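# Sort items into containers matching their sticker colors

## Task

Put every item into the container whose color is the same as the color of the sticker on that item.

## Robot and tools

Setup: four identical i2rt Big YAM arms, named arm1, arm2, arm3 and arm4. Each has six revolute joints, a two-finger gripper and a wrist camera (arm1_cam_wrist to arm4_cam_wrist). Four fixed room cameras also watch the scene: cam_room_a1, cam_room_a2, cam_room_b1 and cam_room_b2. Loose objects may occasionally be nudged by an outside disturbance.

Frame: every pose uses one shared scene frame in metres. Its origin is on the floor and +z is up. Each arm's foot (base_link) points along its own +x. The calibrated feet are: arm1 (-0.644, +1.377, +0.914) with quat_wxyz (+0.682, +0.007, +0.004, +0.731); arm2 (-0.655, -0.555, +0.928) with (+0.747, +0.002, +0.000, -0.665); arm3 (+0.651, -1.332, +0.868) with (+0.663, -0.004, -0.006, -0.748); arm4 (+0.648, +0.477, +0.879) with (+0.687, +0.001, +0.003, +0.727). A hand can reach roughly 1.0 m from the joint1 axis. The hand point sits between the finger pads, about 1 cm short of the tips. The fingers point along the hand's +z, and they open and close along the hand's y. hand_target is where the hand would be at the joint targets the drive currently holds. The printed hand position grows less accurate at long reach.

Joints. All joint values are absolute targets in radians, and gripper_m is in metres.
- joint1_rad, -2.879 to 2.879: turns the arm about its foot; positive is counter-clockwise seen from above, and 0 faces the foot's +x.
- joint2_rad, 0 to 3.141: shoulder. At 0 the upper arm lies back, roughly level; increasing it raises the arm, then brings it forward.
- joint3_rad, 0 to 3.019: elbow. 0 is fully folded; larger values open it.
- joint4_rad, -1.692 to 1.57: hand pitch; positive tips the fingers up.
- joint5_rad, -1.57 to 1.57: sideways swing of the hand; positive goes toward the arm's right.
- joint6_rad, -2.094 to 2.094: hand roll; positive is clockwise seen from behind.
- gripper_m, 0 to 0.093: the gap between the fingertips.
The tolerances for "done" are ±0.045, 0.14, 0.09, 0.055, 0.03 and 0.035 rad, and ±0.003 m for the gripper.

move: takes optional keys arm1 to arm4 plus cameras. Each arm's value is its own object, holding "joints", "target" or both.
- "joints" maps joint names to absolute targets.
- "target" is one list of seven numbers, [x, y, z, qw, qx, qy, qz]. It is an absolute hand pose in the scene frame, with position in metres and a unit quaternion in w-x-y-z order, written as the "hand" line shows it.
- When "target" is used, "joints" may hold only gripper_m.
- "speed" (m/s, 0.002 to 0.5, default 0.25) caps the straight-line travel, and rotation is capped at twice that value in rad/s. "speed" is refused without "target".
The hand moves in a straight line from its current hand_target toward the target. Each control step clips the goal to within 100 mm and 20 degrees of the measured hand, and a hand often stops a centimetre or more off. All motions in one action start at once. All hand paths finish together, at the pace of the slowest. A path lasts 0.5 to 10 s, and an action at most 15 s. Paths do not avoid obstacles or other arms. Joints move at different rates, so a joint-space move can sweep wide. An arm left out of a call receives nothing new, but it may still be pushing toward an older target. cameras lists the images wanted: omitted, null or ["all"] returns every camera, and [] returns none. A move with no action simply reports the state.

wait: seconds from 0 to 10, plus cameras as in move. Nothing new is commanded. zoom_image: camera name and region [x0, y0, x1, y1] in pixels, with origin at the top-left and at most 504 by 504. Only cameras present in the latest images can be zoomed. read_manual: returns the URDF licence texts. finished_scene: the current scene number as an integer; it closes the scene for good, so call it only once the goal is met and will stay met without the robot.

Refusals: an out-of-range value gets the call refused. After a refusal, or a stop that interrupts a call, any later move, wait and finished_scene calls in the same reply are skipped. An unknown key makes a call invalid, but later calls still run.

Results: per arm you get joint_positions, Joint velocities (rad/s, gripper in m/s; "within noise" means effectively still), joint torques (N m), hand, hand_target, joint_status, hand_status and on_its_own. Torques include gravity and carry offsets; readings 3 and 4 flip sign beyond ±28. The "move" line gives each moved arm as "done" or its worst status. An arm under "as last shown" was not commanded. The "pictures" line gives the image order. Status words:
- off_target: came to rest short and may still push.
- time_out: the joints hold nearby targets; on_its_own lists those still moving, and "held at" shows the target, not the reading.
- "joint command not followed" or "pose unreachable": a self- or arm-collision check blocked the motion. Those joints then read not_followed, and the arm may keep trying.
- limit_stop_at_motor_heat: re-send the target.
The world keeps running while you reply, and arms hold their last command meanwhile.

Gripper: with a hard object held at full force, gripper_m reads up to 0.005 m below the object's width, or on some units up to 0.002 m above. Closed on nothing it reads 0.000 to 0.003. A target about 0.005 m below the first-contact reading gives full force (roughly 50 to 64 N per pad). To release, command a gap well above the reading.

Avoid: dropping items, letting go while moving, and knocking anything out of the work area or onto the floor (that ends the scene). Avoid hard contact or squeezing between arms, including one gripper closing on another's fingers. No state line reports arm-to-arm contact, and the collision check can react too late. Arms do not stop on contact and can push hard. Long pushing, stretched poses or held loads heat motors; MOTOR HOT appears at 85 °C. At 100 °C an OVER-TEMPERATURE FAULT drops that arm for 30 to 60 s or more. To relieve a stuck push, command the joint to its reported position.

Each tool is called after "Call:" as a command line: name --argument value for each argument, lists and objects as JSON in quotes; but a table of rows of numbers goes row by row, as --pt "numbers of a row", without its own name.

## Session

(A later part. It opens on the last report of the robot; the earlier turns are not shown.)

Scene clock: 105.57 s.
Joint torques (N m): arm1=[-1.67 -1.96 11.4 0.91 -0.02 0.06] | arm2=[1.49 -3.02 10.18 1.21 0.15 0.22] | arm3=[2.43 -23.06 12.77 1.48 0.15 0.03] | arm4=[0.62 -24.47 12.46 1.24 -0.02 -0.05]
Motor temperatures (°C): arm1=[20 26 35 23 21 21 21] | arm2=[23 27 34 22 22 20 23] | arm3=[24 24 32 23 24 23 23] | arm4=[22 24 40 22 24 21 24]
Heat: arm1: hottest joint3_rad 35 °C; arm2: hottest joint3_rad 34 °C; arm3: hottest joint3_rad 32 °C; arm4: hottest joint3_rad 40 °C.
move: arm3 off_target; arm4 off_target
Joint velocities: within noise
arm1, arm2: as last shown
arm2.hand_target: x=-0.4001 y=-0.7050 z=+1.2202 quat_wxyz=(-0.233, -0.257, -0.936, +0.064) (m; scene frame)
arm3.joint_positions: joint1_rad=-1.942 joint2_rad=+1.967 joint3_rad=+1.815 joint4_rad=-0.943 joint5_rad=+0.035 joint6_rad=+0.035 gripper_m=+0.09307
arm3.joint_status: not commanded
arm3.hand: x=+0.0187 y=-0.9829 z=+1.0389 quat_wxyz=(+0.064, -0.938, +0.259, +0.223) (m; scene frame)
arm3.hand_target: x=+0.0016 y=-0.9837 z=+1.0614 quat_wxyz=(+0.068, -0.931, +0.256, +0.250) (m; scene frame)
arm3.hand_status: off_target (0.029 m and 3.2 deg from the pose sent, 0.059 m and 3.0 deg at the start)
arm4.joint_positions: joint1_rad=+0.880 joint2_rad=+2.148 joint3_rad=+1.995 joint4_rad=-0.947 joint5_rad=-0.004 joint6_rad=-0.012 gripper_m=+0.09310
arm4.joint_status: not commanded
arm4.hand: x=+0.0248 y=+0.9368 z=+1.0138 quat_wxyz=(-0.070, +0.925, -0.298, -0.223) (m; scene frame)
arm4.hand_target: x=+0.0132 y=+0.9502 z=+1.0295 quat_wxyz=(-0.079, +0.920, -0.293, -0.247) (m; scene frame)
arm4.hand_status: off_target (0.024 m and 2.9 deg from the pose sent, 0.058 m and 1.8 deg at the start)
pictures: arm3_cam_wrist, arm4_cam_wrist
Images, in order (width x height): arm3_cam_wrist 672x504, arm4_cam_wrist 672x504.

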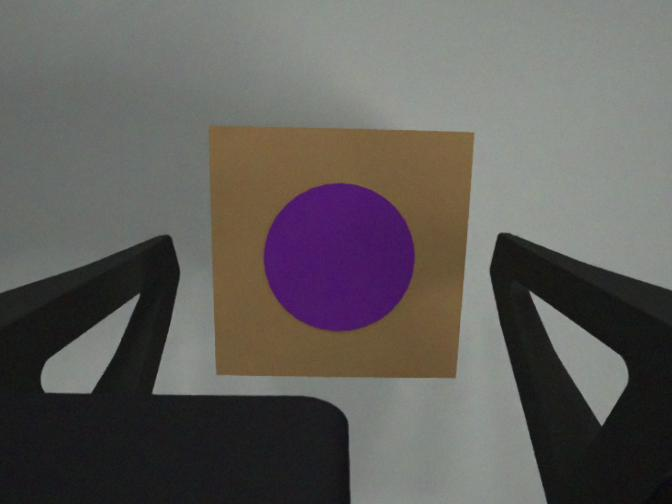

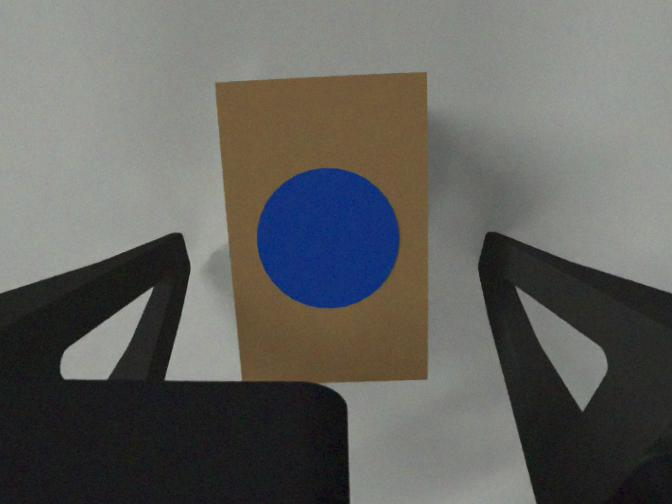

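Call:
move --arm3 '{"joints": {"gripper_m": 0.036}}' --arm4 '{"joints": {"gripper_m": 0.028}}' --cameras '[]'

Call:
move --arm3 '{"target": [0.045, -1.0, 1.115, 0.0685, -0.9314, 0.2557, 0.2496], "speed": 0.25}' --arm4 '{"target": [0.045, 0.925, 1.095, 0.0785, -0.9204, 0.2929, 0.2466], "speed": 0.25}' --cameras '["arm3_cam_wrist", "arm4_cam_wrist"]'

Call:
move --arm3 '{"target": [0.40, -1.183, 1.20, 0.0685, -0.9314, 0.2557, 0.2496], "speed": 0.4}' --arm4 '{"target": [0.40, 0.655, 1.20, 0.0785, -0.9204, 0.2929, 0.2466], "speed": 0.4}' --cameras '[]'

Call:
move --arm3 '{"joints": {"joint1_rad": 1.766, "joint2_rad": 0.672, "joint3_rad": 1.110, "joint4_rad": -1.60, "joint5_rad": 0, "joint6_rad": 0}}' --arm4 '{"joints": {"joint1_rad": -1.907, "joint2_rad": 0.672, "joint3_rad": 1.110, "joint4_rad": -1.60, "joint5_rad": 0, "joint6_rad": 0}}' --cameras '[]'

Call:
move --arm3 '{"target": [1.227, -1.289, 0.835, 0.2417, -0.0364, 0.9696, 0.0091], "speed": 0.35}' --arm4 '{"target": [1.166, 0.333, 0.83, 0.2416, 0.0507, 0.969, -0.0127], "speed": 0.35}' --cameras '["arm3_cam_wrist", "arm4_cam_wrist"]'

Scene clock: 126.20 s.
Joint torques (N m): arm1=[-1.44 -2.55 11.36 0.87 0.02 0.04] | arm2=[1.49 -2.9 10.17 1.21 0.16 0.22] | arm3=[2.43 -23.41 12.82 1.44 0.12 0.02] | arm4=[0.38 -24.18 12.56 1.26 -0.01 -0.05]
Motor temperatures (°C): arm1=[20 25 36 23 21 21 21] | arm2=[23 26 34 22 22 20 23] | arm3=[24 26 32 23 24 23 23] | arm4=[22 25 39 22 24 21 24]
Heat: arm1: hottest joint3_rad 36 °C; arm2: hottest joint3_rad 34 °C; arm3: hottest joint3_rad 32 °C; arm4: hottest joint3_rad 39 °C.
move: arm3 off_target; arm4 off_target
Joint velocities: within noise
arm1, arm2: as last shown
arm3.joint_positions: joint1_rad=-1.942 joint2_rad=+1.967 joint3_rad=+1.815 joint4_rad=-0.943 joint5_rad=+0.036 joint6_rad=+0.036 gripper_m=+0.05303
arm3.joint_status: gripper_m off_target (ended at +0.05306, target +0.03600)
arm3.hand: x=+0.0187 y=-0.9828 z=+1.0389 quat_wxyz=(+0.064, -0.938, +0.259, +0.223) (m; scene frame)
arm3.hand_target: x=+0.0016 y=-0.9837 z=+1.0614 quat_wxyz=(+0.068, -0.931, +0.256, +0.250) (m; scene frame)
arm3.hand_status: not commanded
arm4.joint_positions: joint1_rad=+0.880 joint2_rad=+2.148 joint3_rad=+1.995 joint4_rad=-0.946 joint5_rad=-0.004 joint6_rad=-0.013 gripper_m=+0.04421
arm4.joint_status: gripper_m off_target (ended at +0.04424, target +0.02800)
arm4.hand: x=+0.0246 y=+0.9369 z=+1.0140 quat_wxyz=(-0.070, +0.925, -0.298, -0.224) (m; scene frame)
arm4.hand_target: x=+0.0132 y=+0.9501 z=+1.0294 quat_wxyz=(-0.079, +0.920, -0.293, -0.247) (m; scene frame)
arm4.hand_status: not commanded
pictures: none
No camera images: "cameras" was empty.

Scene clock: 127.40 s.
Joint torques (N m): arm1=[-1.32 -1.49 11.49 0.77 0.01 0.05] | arm2=[1.61 -3.02 10.19 1.22 0.15 0.22] | arm3=[1.79 -20.48 9.31 0.81 -0.01 -0.06] | arm4=[0.85 -23.82 9.81 0.57 0.03 -0.05]
Motor temperatures (°C): arm1=[20 25 36 23 21 21 21] | arm2=[23 26 34 22 22 20 23] | arm3=[24 26 32 23 24 23 23] | arm4=[22 25 39 22 24 21 25]
Heat: arm1: hottest joint3_rad 36 °C; arm2: hottest joint3_rad 34 °C; arm3: hottest joint3_rad 32 °C; arm4: hottest joint3_rad 39 °C.
move: arm3 done; arm4 done
Joint velocities: within noise
arm1, arm2: as last shown
arm3.joint_positions: joint1_rad=-1.942 joint2_rad=+1.819 joint3_rad=+1.786 joint4_rad=-0.996 joint5_rad=+0.036 joint6_rad=+0.036 gripper_m=+0.05303
arm3.joint_status: not commanded
arm3.hand: x=+0.0463 y=-0.9966 z=+1.1203 quat_wxyz=(+0.071, -0.929, +0.258, +0.255) (m; scene frame)
arm3.hand_target: x=+0.0451 y=-1.0000 z=+1.1150 quat_wxyz=(+0.069, -0.931, +0.256, +0.250) (m; scene frame)
arm3.hand_status: done (0.006 m and 0.8 deg from the pose sent, 0.082 m and 3.2 deg at the start)
arm4.joint_positions: joint1_rad=+0.880 joint2_rad=+2.015 joint3_rad=+1.971 joint4_rad=-1.001 joint5_rad=-0.004 joint6_rad=-0.013 gripper_m=+0.04422
arm4.joint_status: not commanded
arm4.hand: x=+0.0442 y=+0.9231 z=+1.0945 quat_wxyz=(-0.079, +0.919, -0.296, -0.249) (m; scene frame)
arm4.hand_target: x=+0.0450 y=+0.9250 z=+1.0950 quat_wxyz=(-0.079, +0.920, -0.293, -0.247) (m; scene frame)
arm4.hand_status: done (0.002 m and 0.4 deg from the pose sent, 0.084 m and 2.9 deg at the start)
pictures: arm3_cam_wrist, arm4_cam_wrist
Images, in order (width x height): arm3_cam_wrist 672x504, arm4_cam_wrist 672x504.

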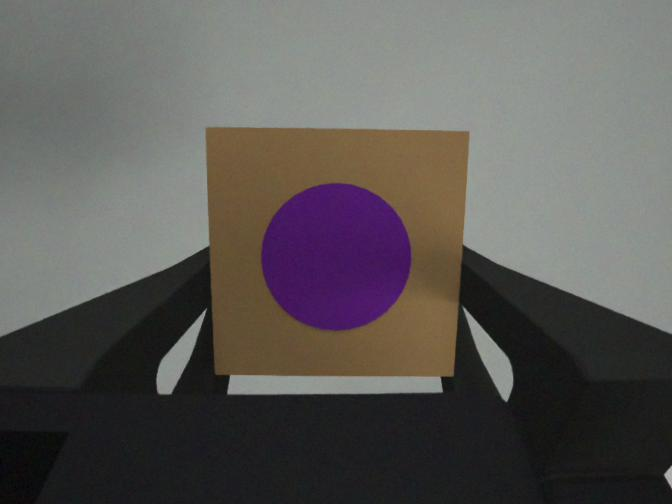

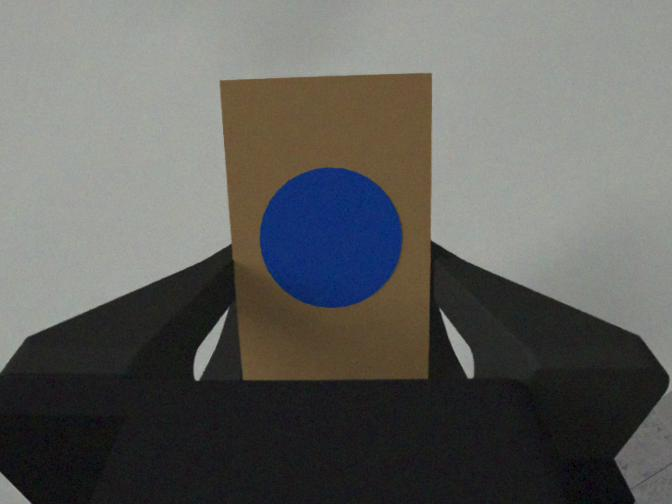

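Scene clock: 129.43 s.
Joint torques (N m): arm1=[-1.32 -2.26 11.43 0.83 0.05 0.06] | arm2=[1.67 -3.02 10.21 1.17 0.16 0.21] | arm3=[0.62 -2.73 9.03 0.91 -0.05 -0.11] | arm4=[1.49 -2.9 9.16 0.64 0.2 0.15]
Motor temperatures (°C): arm1=[20 25 36 23 21 21 21] | arm2=[23 26 34 22 22 20 23] | arm3=[24 26 32 23 24 23 23] | arm4=[22 25 39 22 24 21 25]
Heat: arm1: hottest joint3_rad 36 °C; arm2: hottest joint3_rad 34 °C; arm3: hottest joint3_rad 32 °C; arm4: hottest joint3_rad 39 °C.
move: arm3 done; arm4 done
Joint velocities: within noise
arm1, arm2: as last shown
arm2.hand_target: x=-0.4001 y=-0.7050 z=+1.2202 quat_wxyz=(-0.233, -0.258, -0.935, +0.064) (m; scene frame)
arm3.joint_positions: joint1_rad=-1.942 joint2_rad=+0.768 joint3_rad=+1.047 joint4_rad=-1.312 joint5_rad=+0.028 joint6_rad=+0.029 gripper_m=+0.05303
arm3.joint_status: not commanded
arm3.hand: x=+0.3978 y=-1.1856 z=+1.2019 quat_wxyz=(+0.068, -0.931, +0.254, +0.253) (m; scene frame)
arm3.hand_target: x=+0.4000 y=-1.1831 z=+1.2001 quat_wxyz=(+0.068, -0.931, +0.256, +0.250) (m; scene frame)
arm3.hand_status: done (0.004 m and 0.5 deg from the pose sent, 0.408 m and 0.8 deg at the start)
arm4.joint_positions: joint1_rad=+0.897 joint2_rad=+0.804 joint3_rad=+1.022 joint4_rad=-1.256 joint5_rad=+0.004 joint6_rad=-0.011 gripper_m=+0.04422
arm4.joint_status: not commanded
arm4.hand: x=+0.4008 y=+0.6564 z=+1.2011 quat_wxyz=(-0.081, +0.920, -0.289, -0.252) (m; scene frame)
arm4.hand_target: x=+0.4000 y=+0.6550 z=+1.1999 quat_wxyz=(-0.078, +0.920, -0.293, -0.247) (m; scene frame)
arm4.hand_status: done (0.002 m and 0.8 deg from the pose sent, 0.458 m and 0.4 deg at the start)
pictures: none
No camera images: "cameras" was empty.

Scene clock: 132.00 s.
Joint torques (N m): arm1=[-1.96 -2.14 11.55 0.77 0.03 0.06] | arm2=[1.61 -2.96 10.18 1.18 0.15 0.21] | arm3=[1.85 -0.67 13.05 0.47 0.12 -0.11] | arm4=[0.79 -0.67 11.12 0.4 0.04 0.14]
Motor temperatures (°C): arm1=[20 25 36 23 21 21 21] | arm2=[23 26 34 22 22 20 23] | arm3=[24 26 32 23 24 23 23] | arm4=[22 25 39 22 24 21 25]
Heat: arm1: hottest joint3_rad 36 °C; arm2: hottest joint3_rad 34 °C; arm3: hottest joint3_rad 32 °C; arm4: hottest joint3_rad 39 °C.
move: arm3 done; arm4 done
Joint velocities: within noise
arm1, arm2: as last shown
arm3.joint_positions: joint1_rad=+1.755 joint2_rad=+0.674 joint3_rad=+1.058 joint4_rad=-1.594 joint5_rad=-0.002 joint6_rad=+0.005 gripper_m=+0.05316
arm3.joint_status: all done
arm3.hand: x=+0.8593 y=-1.3138 z=+1.2006 quat_wxyz=(-0.180, +0.030, -0.983, +0.000) (m; scene frame)
arm3.hand_target: x=+0.8614 y=-1.3115 z=+1.2233 quat_wxyz=(-0.203, +0.038, -0.978, -0.001) (m; scene frame)
arm3.hand_status: not commanded
arm4.joint_positions: joint1_rad=-1.904 joint2_rad=+0.668 joint3_rad=+1.070 joint4_rad=-1.590 joint5_rad=+0.001 joint6_rad=-0.011 gripper_m=+0.04441
arm4.joint_status: all done
arm4.hand: x=+0.8511 y=+0.4204 z=+1.2183 quat_wxyz=(-0.186, -0.130, -0.973, +0.030) (m; scene frame)
arm4.hand_target: x=+0.8525 y=+0.4197 z=+1.2343 quat_wxyz=(-0.199, -0.136, -0.970, +0.030) (m; scene frame)
arm4.hand_status: not commanded
pictures: none
No camera images: "cameras" was empty.

Scene clock: 134.23 s.
Joint torques (N m): arm1=[-2.14 -1.61 11.25 0.96 0 0.08] | arm2=[1.61 -3.02 10.17 1.18 0.16 0.22] | arm3=[1.61 -18.55 9.14 1.39 -0.06 -0.08] | arm4=[0.15 -15.97 7.75 1.31 -0.12 -0.13]
Motor temperatures (°C): arm1=[20 25 36 23 21 21 21] | arm2=[23 26 34 22 22 20 23] | arm3=[24 26 32 23 24 23 24] | arm4=[22 25 39 22 24 21 25]
Heat: arm1: hottest joint3_rad 36 °C; arm2: hottest joint3_rad 34 °C; arm3: hottest joint3_rad 32 °C; arm4: hottest joint3_rad 39 °C.
move: arm3 off_target; arm4 off_target
Joint velocities: within noise
arm1, arm2: as last shown
arm3.joint_positions: joint1_rad=+1.755 joint2_rad=+1.899 joint3_rad=+1.018 joint4_rad=-0.259 joint5_rad=-0.012 joint6_rad=+0.005 gripper_m=+0.05316
arm3.joint_status: not commanded
arm3.hand: x=+1.2037 y=-1.2954 z=+0.8167 quat_wxyz=(-0.214, +0.031, -0.976, -0.006) (m; scene frame)
arm3.hand_target: x=+1.2260 y=-1.2889 z=+0.8358 quat_wxyz=(-0.242, +0.037, -0.970, -0.009) (m; scene frame)
arm3.hand_status: off_target (0.030 m and 3.4 deg from the pose sent, 0.519 m and 7.4 deg at the start)
arm4.joint_positions: joint1_rad=-1.920 joint2_rad=+1.852 joint3_rad=+0.895 joint4_rad=-0.179 joint5_rad=-0.091 joint6_rad=-0.157 gripper_m=+0.04440
arm4.joint_status: not commanded
arm4.hand: x=+1.1453 y=+0.3428 z=+0.8180 quat_wxyz=(-0.218, -0.056, -0.974, +0.006) (m; scene frame)
arm4.hand_target: x=+1.1651 y=+0.3333 z=+0.8306 quat_wxyz=(-0.241, -0.051, -0.969, +0.013) (m; scene frame)
arm4.hand_status: off_target (0.026 m and 3.0 deg from the pose sent, 0.508 m and 11.3 deg at the start)
pictures: arm3_cam_wrist, arm4_cam_wrist
Images, in order (width x height): arm3_cam_wrist 672x504, arm4_cam_wrist 672x504.

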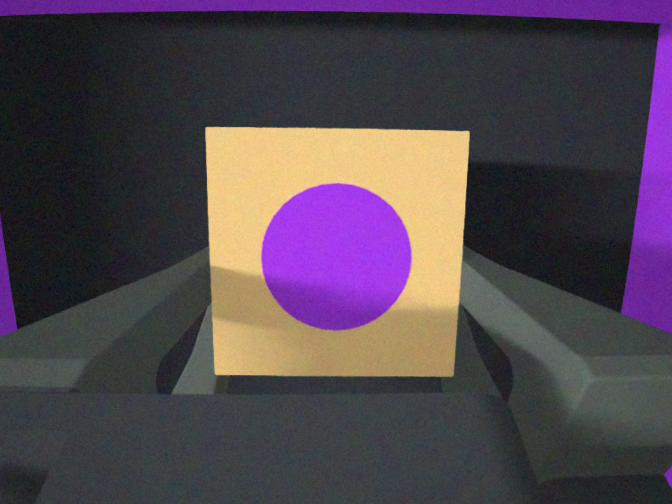

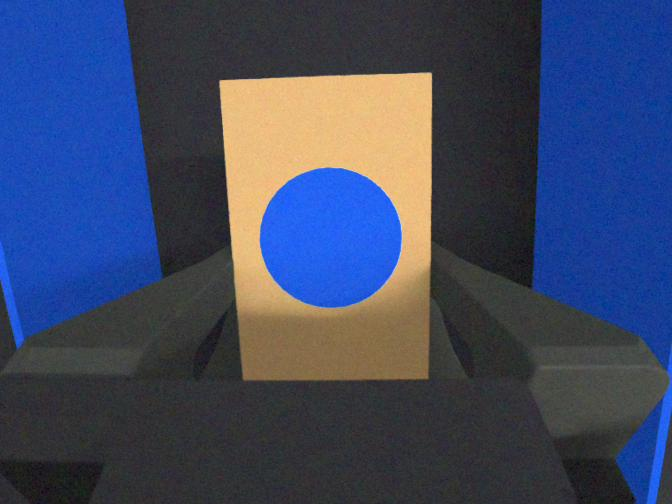

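Call:
move --arm3 '{"target": [1.222, -1.289, 0.718, 0.2417, -0.0364, 0.9696, 0.0091], "speed": 0.07}' --arm4 '{"target": [1.163, 0.334, 0.70, 0.2416, 0.0507, 0.969, -0.0127], "speed": 0.07}' --cameras '["arm3_cam_wrist", "arm4_cam_wrist"]'

Call:
move --arm3 '{"joints": {"gripper_m": 0.07}}' --arm4 '{"joints": {"gripper_m": 0.061}}' --cameras '["arm3_cam_wrist", "arm4_cam_wrist"]'

Scene clock: 140.63 s.
Joint torques (N m): arm1=[-1.79 -2.14 11.56 0.84 0.01 0.1] | arm2=[1.49 -2.9 10.18 1.2 0.15 0.22] | arm3=[1.79 -11.87 5.72 0.87 0.01 -0.05] | arm4=[0.32 -11.63 4.53 1.02 0 -0.05]
Motor temperatures (°C): arm1=[20 25 36 23 21 21 21] | arm2=[23 26 34 22 22 20 23] | arm3=[24 26 32 23 24 23 24] | arm4=[22 25 38 22 24 21 25]
Heat: arm1: hottest joint3_rad 36 °C; arm2: hottest joint3_rad 34 °C; arm3: hottest joint3_rad 32 °C; arm4: hottest joint3_rad 38 °C.
move: arm3 off_target; arm4 off_target
Joint velocities: within noise
arm1, arm2: as last shown
arm3.joint_positions: joint1_rad=+1.755 joint2_rad=+2.067 joint3_rad=+1.028 joint4_rad=+0.031 joint5_rad=-0.012 joint6_rad=+0.005 gripper_m=+0.05316
arm3.joint_status: not commanded
arm3.hand: x=+1.2367 y=-1.2941 z=+0.7619 quat_wxyz=(-0.278, +0.032, -0.960, -0.009) (m; scene frame)
arm3.hand_target: x=+1.2190 y=-1.2895 z=+0.7208 quat_wxyz=(-0.242, +0.037, -0.970, -0.009) (m; scene frame)
arm3.hand_status: off_target (0.047 m and 4.3 deg from the pose sent, 0.101 m and 3.4 deg at the start)
arm4.joint_positions: joint1_rad=-1.920 joint2_rad=+2.100 joint3_rad=+0.932 joint4_rad=+0.149 joint5_rad=-0.095 joint6_rad=-0.160 gripper_m=+0.04440
arm4.joint_status: not commanded
arm4.hand: x=+1.1781 y=+0.3331 z=+0.7401 quat_wxyz=(-0.273, -0.051, -0.960, +0.018) (m; scene frame)
arm4.hand_target: x=+1.1605 y=+0.3350 z=+0.7028 quat_wxyz=(-0.242, -0.051, -0.969, +0.013) (m; scene frame)
arm4.hand_status: off_target (0.043 m and 3.8 deg from the pose sent, 0.120 m and 3.0 deg at the start)
pictures: arm3_cam_wrist, arm4_cam_wrist
Images, in order (width x height): arm3_cam_wrist 672x504, arm4_cam_wrist 672x504.

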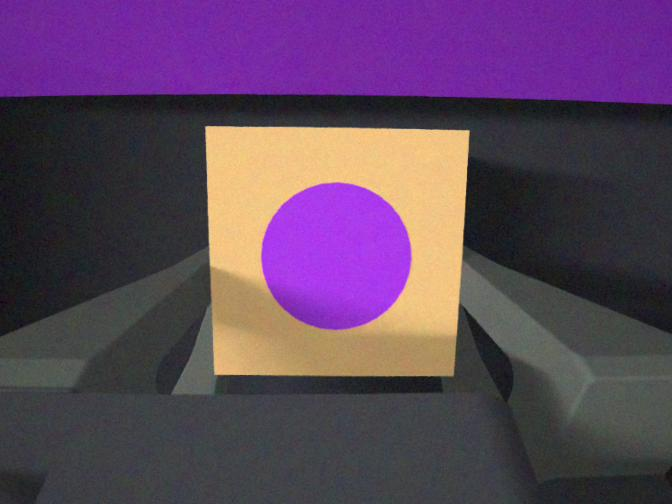

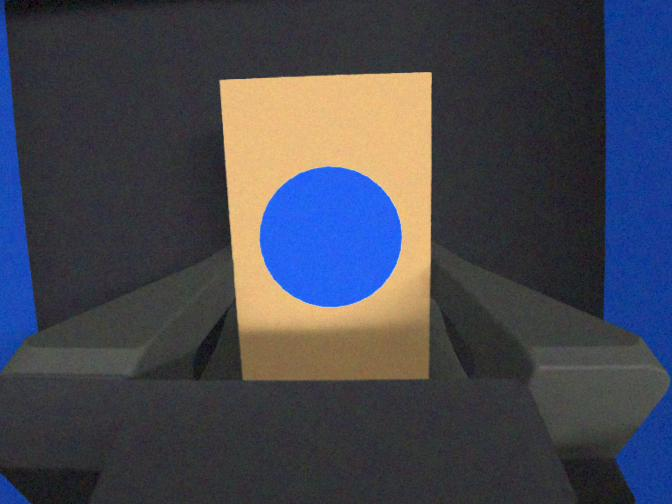

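Scene clock: 141.20 s.
Joint torques (N m): arm1=[-1.85 -1.96 11.41 0.88 0 0.07] | arm2=[1.44 -2.84 10.21 1.17 0.16 0.22] | arm3=[1.85 -15.38 5.2 0.57 0.09 -0.08] | arm4=[0.09 -12.51 4.21 0.87 0.15 0.02]
Motor temperatures (°C): arm1=[20 25 36 23 21 21 21] | arm2=[23 26 34 22 22 20 23] | arm3=[24 26 32 23 24 23 24] | arm4=[22 25 37 22 24 21 25]
Heat: arm1: hottest joint3_rad 36 °C; arm2: hottest joint3_rad 34 °C; arm3: hottest joint3_rad 32 °C; arm4: hottest joint3_rad 37 °C.
move: arm3 done; arm4 done
Joint velocities: within noise
arm1.joint_positions: joint1_rad=-2.252 joint2_rad=+0.931 joint3_rad=+1.019 joint4_rad=-1.136 joint5_rad=-0.008 joint6_rad=-0.002 gripper_m=+0.09293
arm1.joint_status: not commanded
arm1.hand: x=-0.3495 y=+1.1742 z=+1.2043 quat_wxyz=(-0.240, -0.289, -0.924, +0.076) (m; scene frame)
arm1.hand_target: x=-0.3501 y=+1.1750 z=+1.2000 quat_wxyz=(-0.231, -0.290, -0.926, +0.072) (m; scene frame)
arm1.hand_status: not commanded
arm2.joint_positions: joint1_rad=+0.925 joint2_rad=+0.780 joint3_rad=+0.966 joint4_rad=-1.231 joint5_rad=+0.008 joint6_rad=+0.000 gripper_m=+0.09290
arm2.joint_status: not commanded
arm2.hand: x=-0.3983 y=-0.7088 z=+1.2311 quat_wxyz=(-0.250, -0.254, -0.932, +0.070) (m; scene frame)
arm2.hand_target: x=-0.4001 y=-0.7050 z=+1.2202 quat_wxyz=(-0.233, -0.258, -0.935, +0.064) (m; scene frame)
arm2.hand_status: not commanded
arm3.joint_positions: joint1_rad=+1.755 joint2_rad=+2.104 joint3_rad=+1.032 joint4_rad=+0.037 joint5_rad=-0.014 joint6_rad=+0.010 gripper_m=+0.06996
arm3.joint_status: all done
arm3.hand: x=+1.2308 y=-1.2944 z=+0.7430 quat_wxyz=(-0.265, +0.030, -0.964, -0.010) (m; scene frame)
arm3.hand_target: x=+1.2189 y=-1.2895 z=+0.7208 quat_wxyz=(-0.242, +0.037, -0.970, -0.009) (m; scene frame)
arm3.hand_status: not commanded
arm4.joint_positions: joint1_rad=-1.919 joint2_rad=+2.111 joint3_rad=+0.936 joint4_rad=+0.155 joint5_rad=-0.099 joint6_rad=-0.165 gripper_m=+0.06090
arm4.joint_status: all done
arm4.hand: x=+1.1790 y=+0.3342 z=+0.7361 quat_wxyz=(-0.273, -0.047, -0.961, +0.017) (m; scene frame)
arm4.hand_target: x=+1.1605 y=+0.3348 z=+0.7029 quat_wxyz=(-0.242, -0.051, -0.969, +0.013) (m; scene frame)
arm4.hand_status: not commanded
pictures: arm3_cam_wrist, arm4_cam_wrist
Images, in order (width x height): arm3_cam_wrist 672x504, arm4_cam_wrist 672x504.

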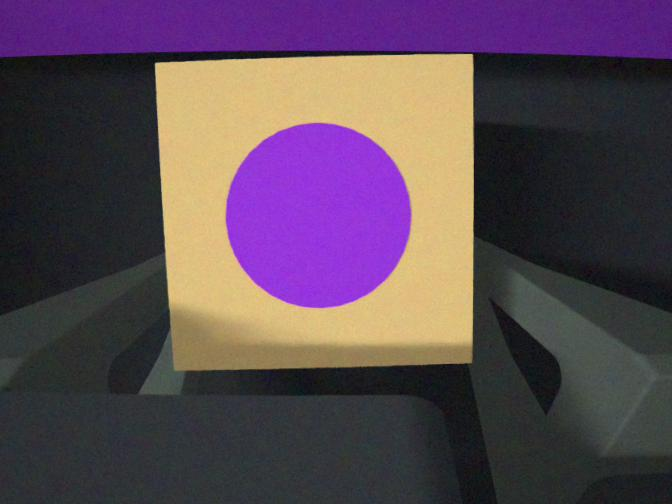

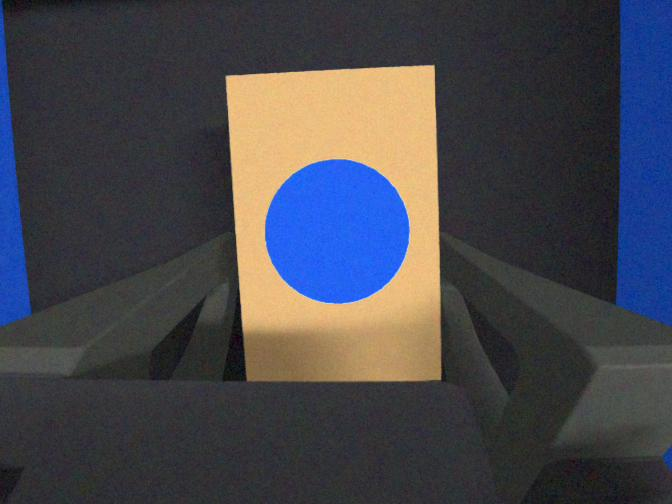

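Call:
move --arm3 '{"joints": {"gripper_m": 0.088}}' --cameras '[]'

Call:
move --arm3 '{"target": [1.135, -1.297, 0.93, 0.2417, -0.0364, 0.9696, 0.0091], "speed": 0.25}' --arm4 '{"target": [1.09, 0.343, 0.92, 0.2416, 0.0507, 0.969, -0.0127], "speed": 0.25}' --cameras '["arm3_cam_wrist", "arm4_cam_wrist"]'

Scene clock: 148.03 s.
Joint torques (N m): arm1=[-1.38 -2.49 11.47 0.84 0.04 0.07] | arm2=[1.55 -2.9 10.17 1.18 0.16 0.21] | arm3=[1.73 -15.5 5.18 0.51 -0.01 -0.09] | arm4=[0.67 -12.28 4.11 0.76 0.12 -0.03]
Motor temperatures (°C): arm1=[20 25 36 23 21 21 21] | arm2=[23 25 34 22 22 20 23] | arm3=[24 26 31 23 24 23 24] | arm4=[22 25 36 22 24 21 25]
Heat: arm1: hottest joint3_rad 36 °C; arm2: hottest joint3_rad 34 °C; arm3: hottest joint3_rad 31 °C; arm4: hottest joint3_rad 36 °C.
move: arm3 done
Joint velocities: within noise
arm1, arm2, arm4: as last shown
arm3.joint_positions: joint1_rad=+1.755 joint2_rad=+2.104 joint3_rad=+1.032 joint4_rad=+0.037 joint5_rad=-0.011 joint6_rad=+0.010 gripper_m=+0.08791
arm3.joint_status: all done
arm3.hand: x=+1.2308 y=-1.2949 z=+0.7430 quat_wxyz=(-0.265, +0.029, -0.964, -0.008) (m; scene frame)
arm3.hand_target: x=+1.2189 y=-1.2895 z=+0.7208 quat_wxyz=(-0.242, +0.037, -0.970, -0.009) (m; scene frame)
arm3.hand_status: not commanded
pictures: none
No camera images: "cameras" was empty.

Scene clock: 149.63 s.
Joint torques (N m): arm1=[-1.67 -1.73 11.49 0.8 0 0.05] | arm2=[1.44 -3.02 10.18 1.18 0.16 0.21] | arm3=[1.38 -12.22 7.16 0.7 -0.07 -0.12] | arm4=[0.21 -11.52 6.93 0.43 -0.11 -0.07]
Motor temperatures (°C): arm1=[20 24 36 23 21 21 21] | arm2=[23 25 34 22 22 20 23] | arm3=[24 26 31 23 24 23 24] | arm4=[22 25 36 22 24 21 25]
Heat: arm1: hottest joint3_rad 36 °C; arm2: hottest joint3_rad 34 °C; arm3: hottest joint3_rad 31 °C; arm4: hottest joint3_rad 36 °C.
move: arm3 done; arm4 done
Joint velocities: within noise
arm1, arm2: as last shown
arm3.joint_positions: joint1_rad=+1.755 joint2_rad=+1.504 joint3_rad=+0.861 joint4_rad=-0.420 joint5_rad=-0.015 joint6_rad=+0.005 gripper_m=+0.08792
arm3.joint_status: not commanded
arm3.hand: x=+1.1393 y=-1.2974 z=+0.9367 quat_wxyz=(-0.251, +0.032, -0.967, -0.009) (m; scene frame)
arm3.hand_target: x=+1.1349 y=-1.2969 z=+0.9300 quat_wxyz=(-0.242, +0.036, -0.970, -0.009) (m; scene frame)
arm3.hand_status: done (0.008 m and 1.2 deg from the pose sent, 0.210 m and 2.9 deg at the start)
arm4.joint_positions: joint1_rad=-1.957 joint2_rad=+1.493 joint3_rad=+0.773 joint4_rad=-0.353 joint5_rad=-0.109 joint6_rad=-0.188 gripper_m=+0.06092
arm4.joint_status: not commanded
arm4.hand: x=+1.0931 y=+0.3445 z=+0.9238 quat_wxyz=(-0.249, -0.054, -0.967, +0.014) (m; scene frame)
arm4.hand_target: x=+1.0900 y=+0.3430 z=+0.9201 quat_wxyz=(-0.242, -0.051, -0.969, +0.013) (m; scene frame)
arm4.hand_status: done (0.005 m and 1.0 deg from the pose sent, 0.205 m and 3.8 deg at the start)
pictures: arm3_cam_wrist, arm4_cam_wrist
Images, in order (width x height): arm3_cam_wrist 672x504, arm4_cam_wrist 672x504.

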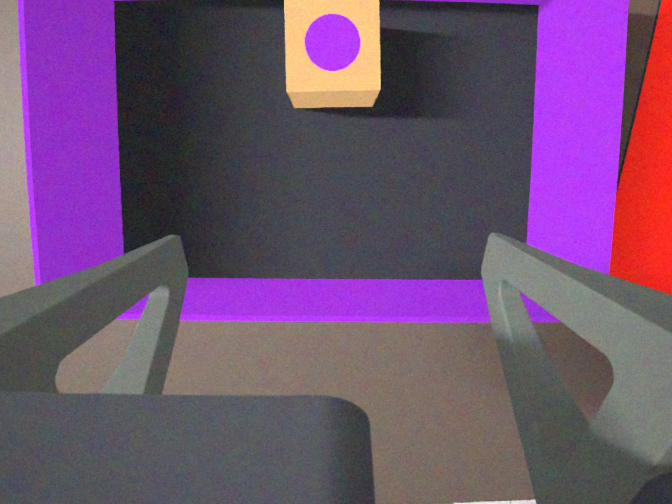

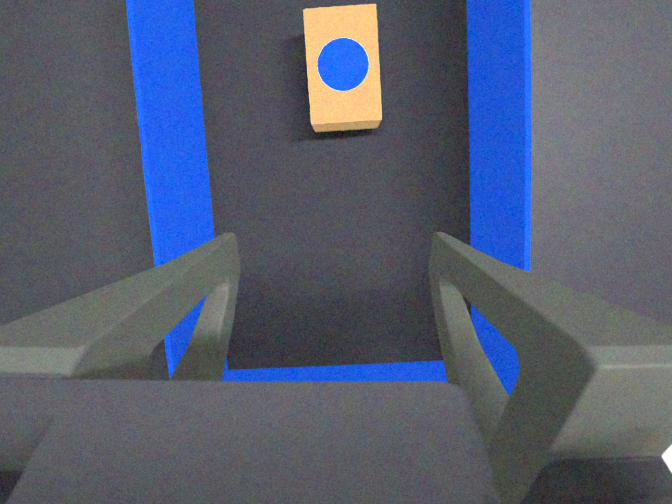

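Both items rest flat inside their containers.

Call:
finished_scene --scene 2

The scene is finished: the task was done.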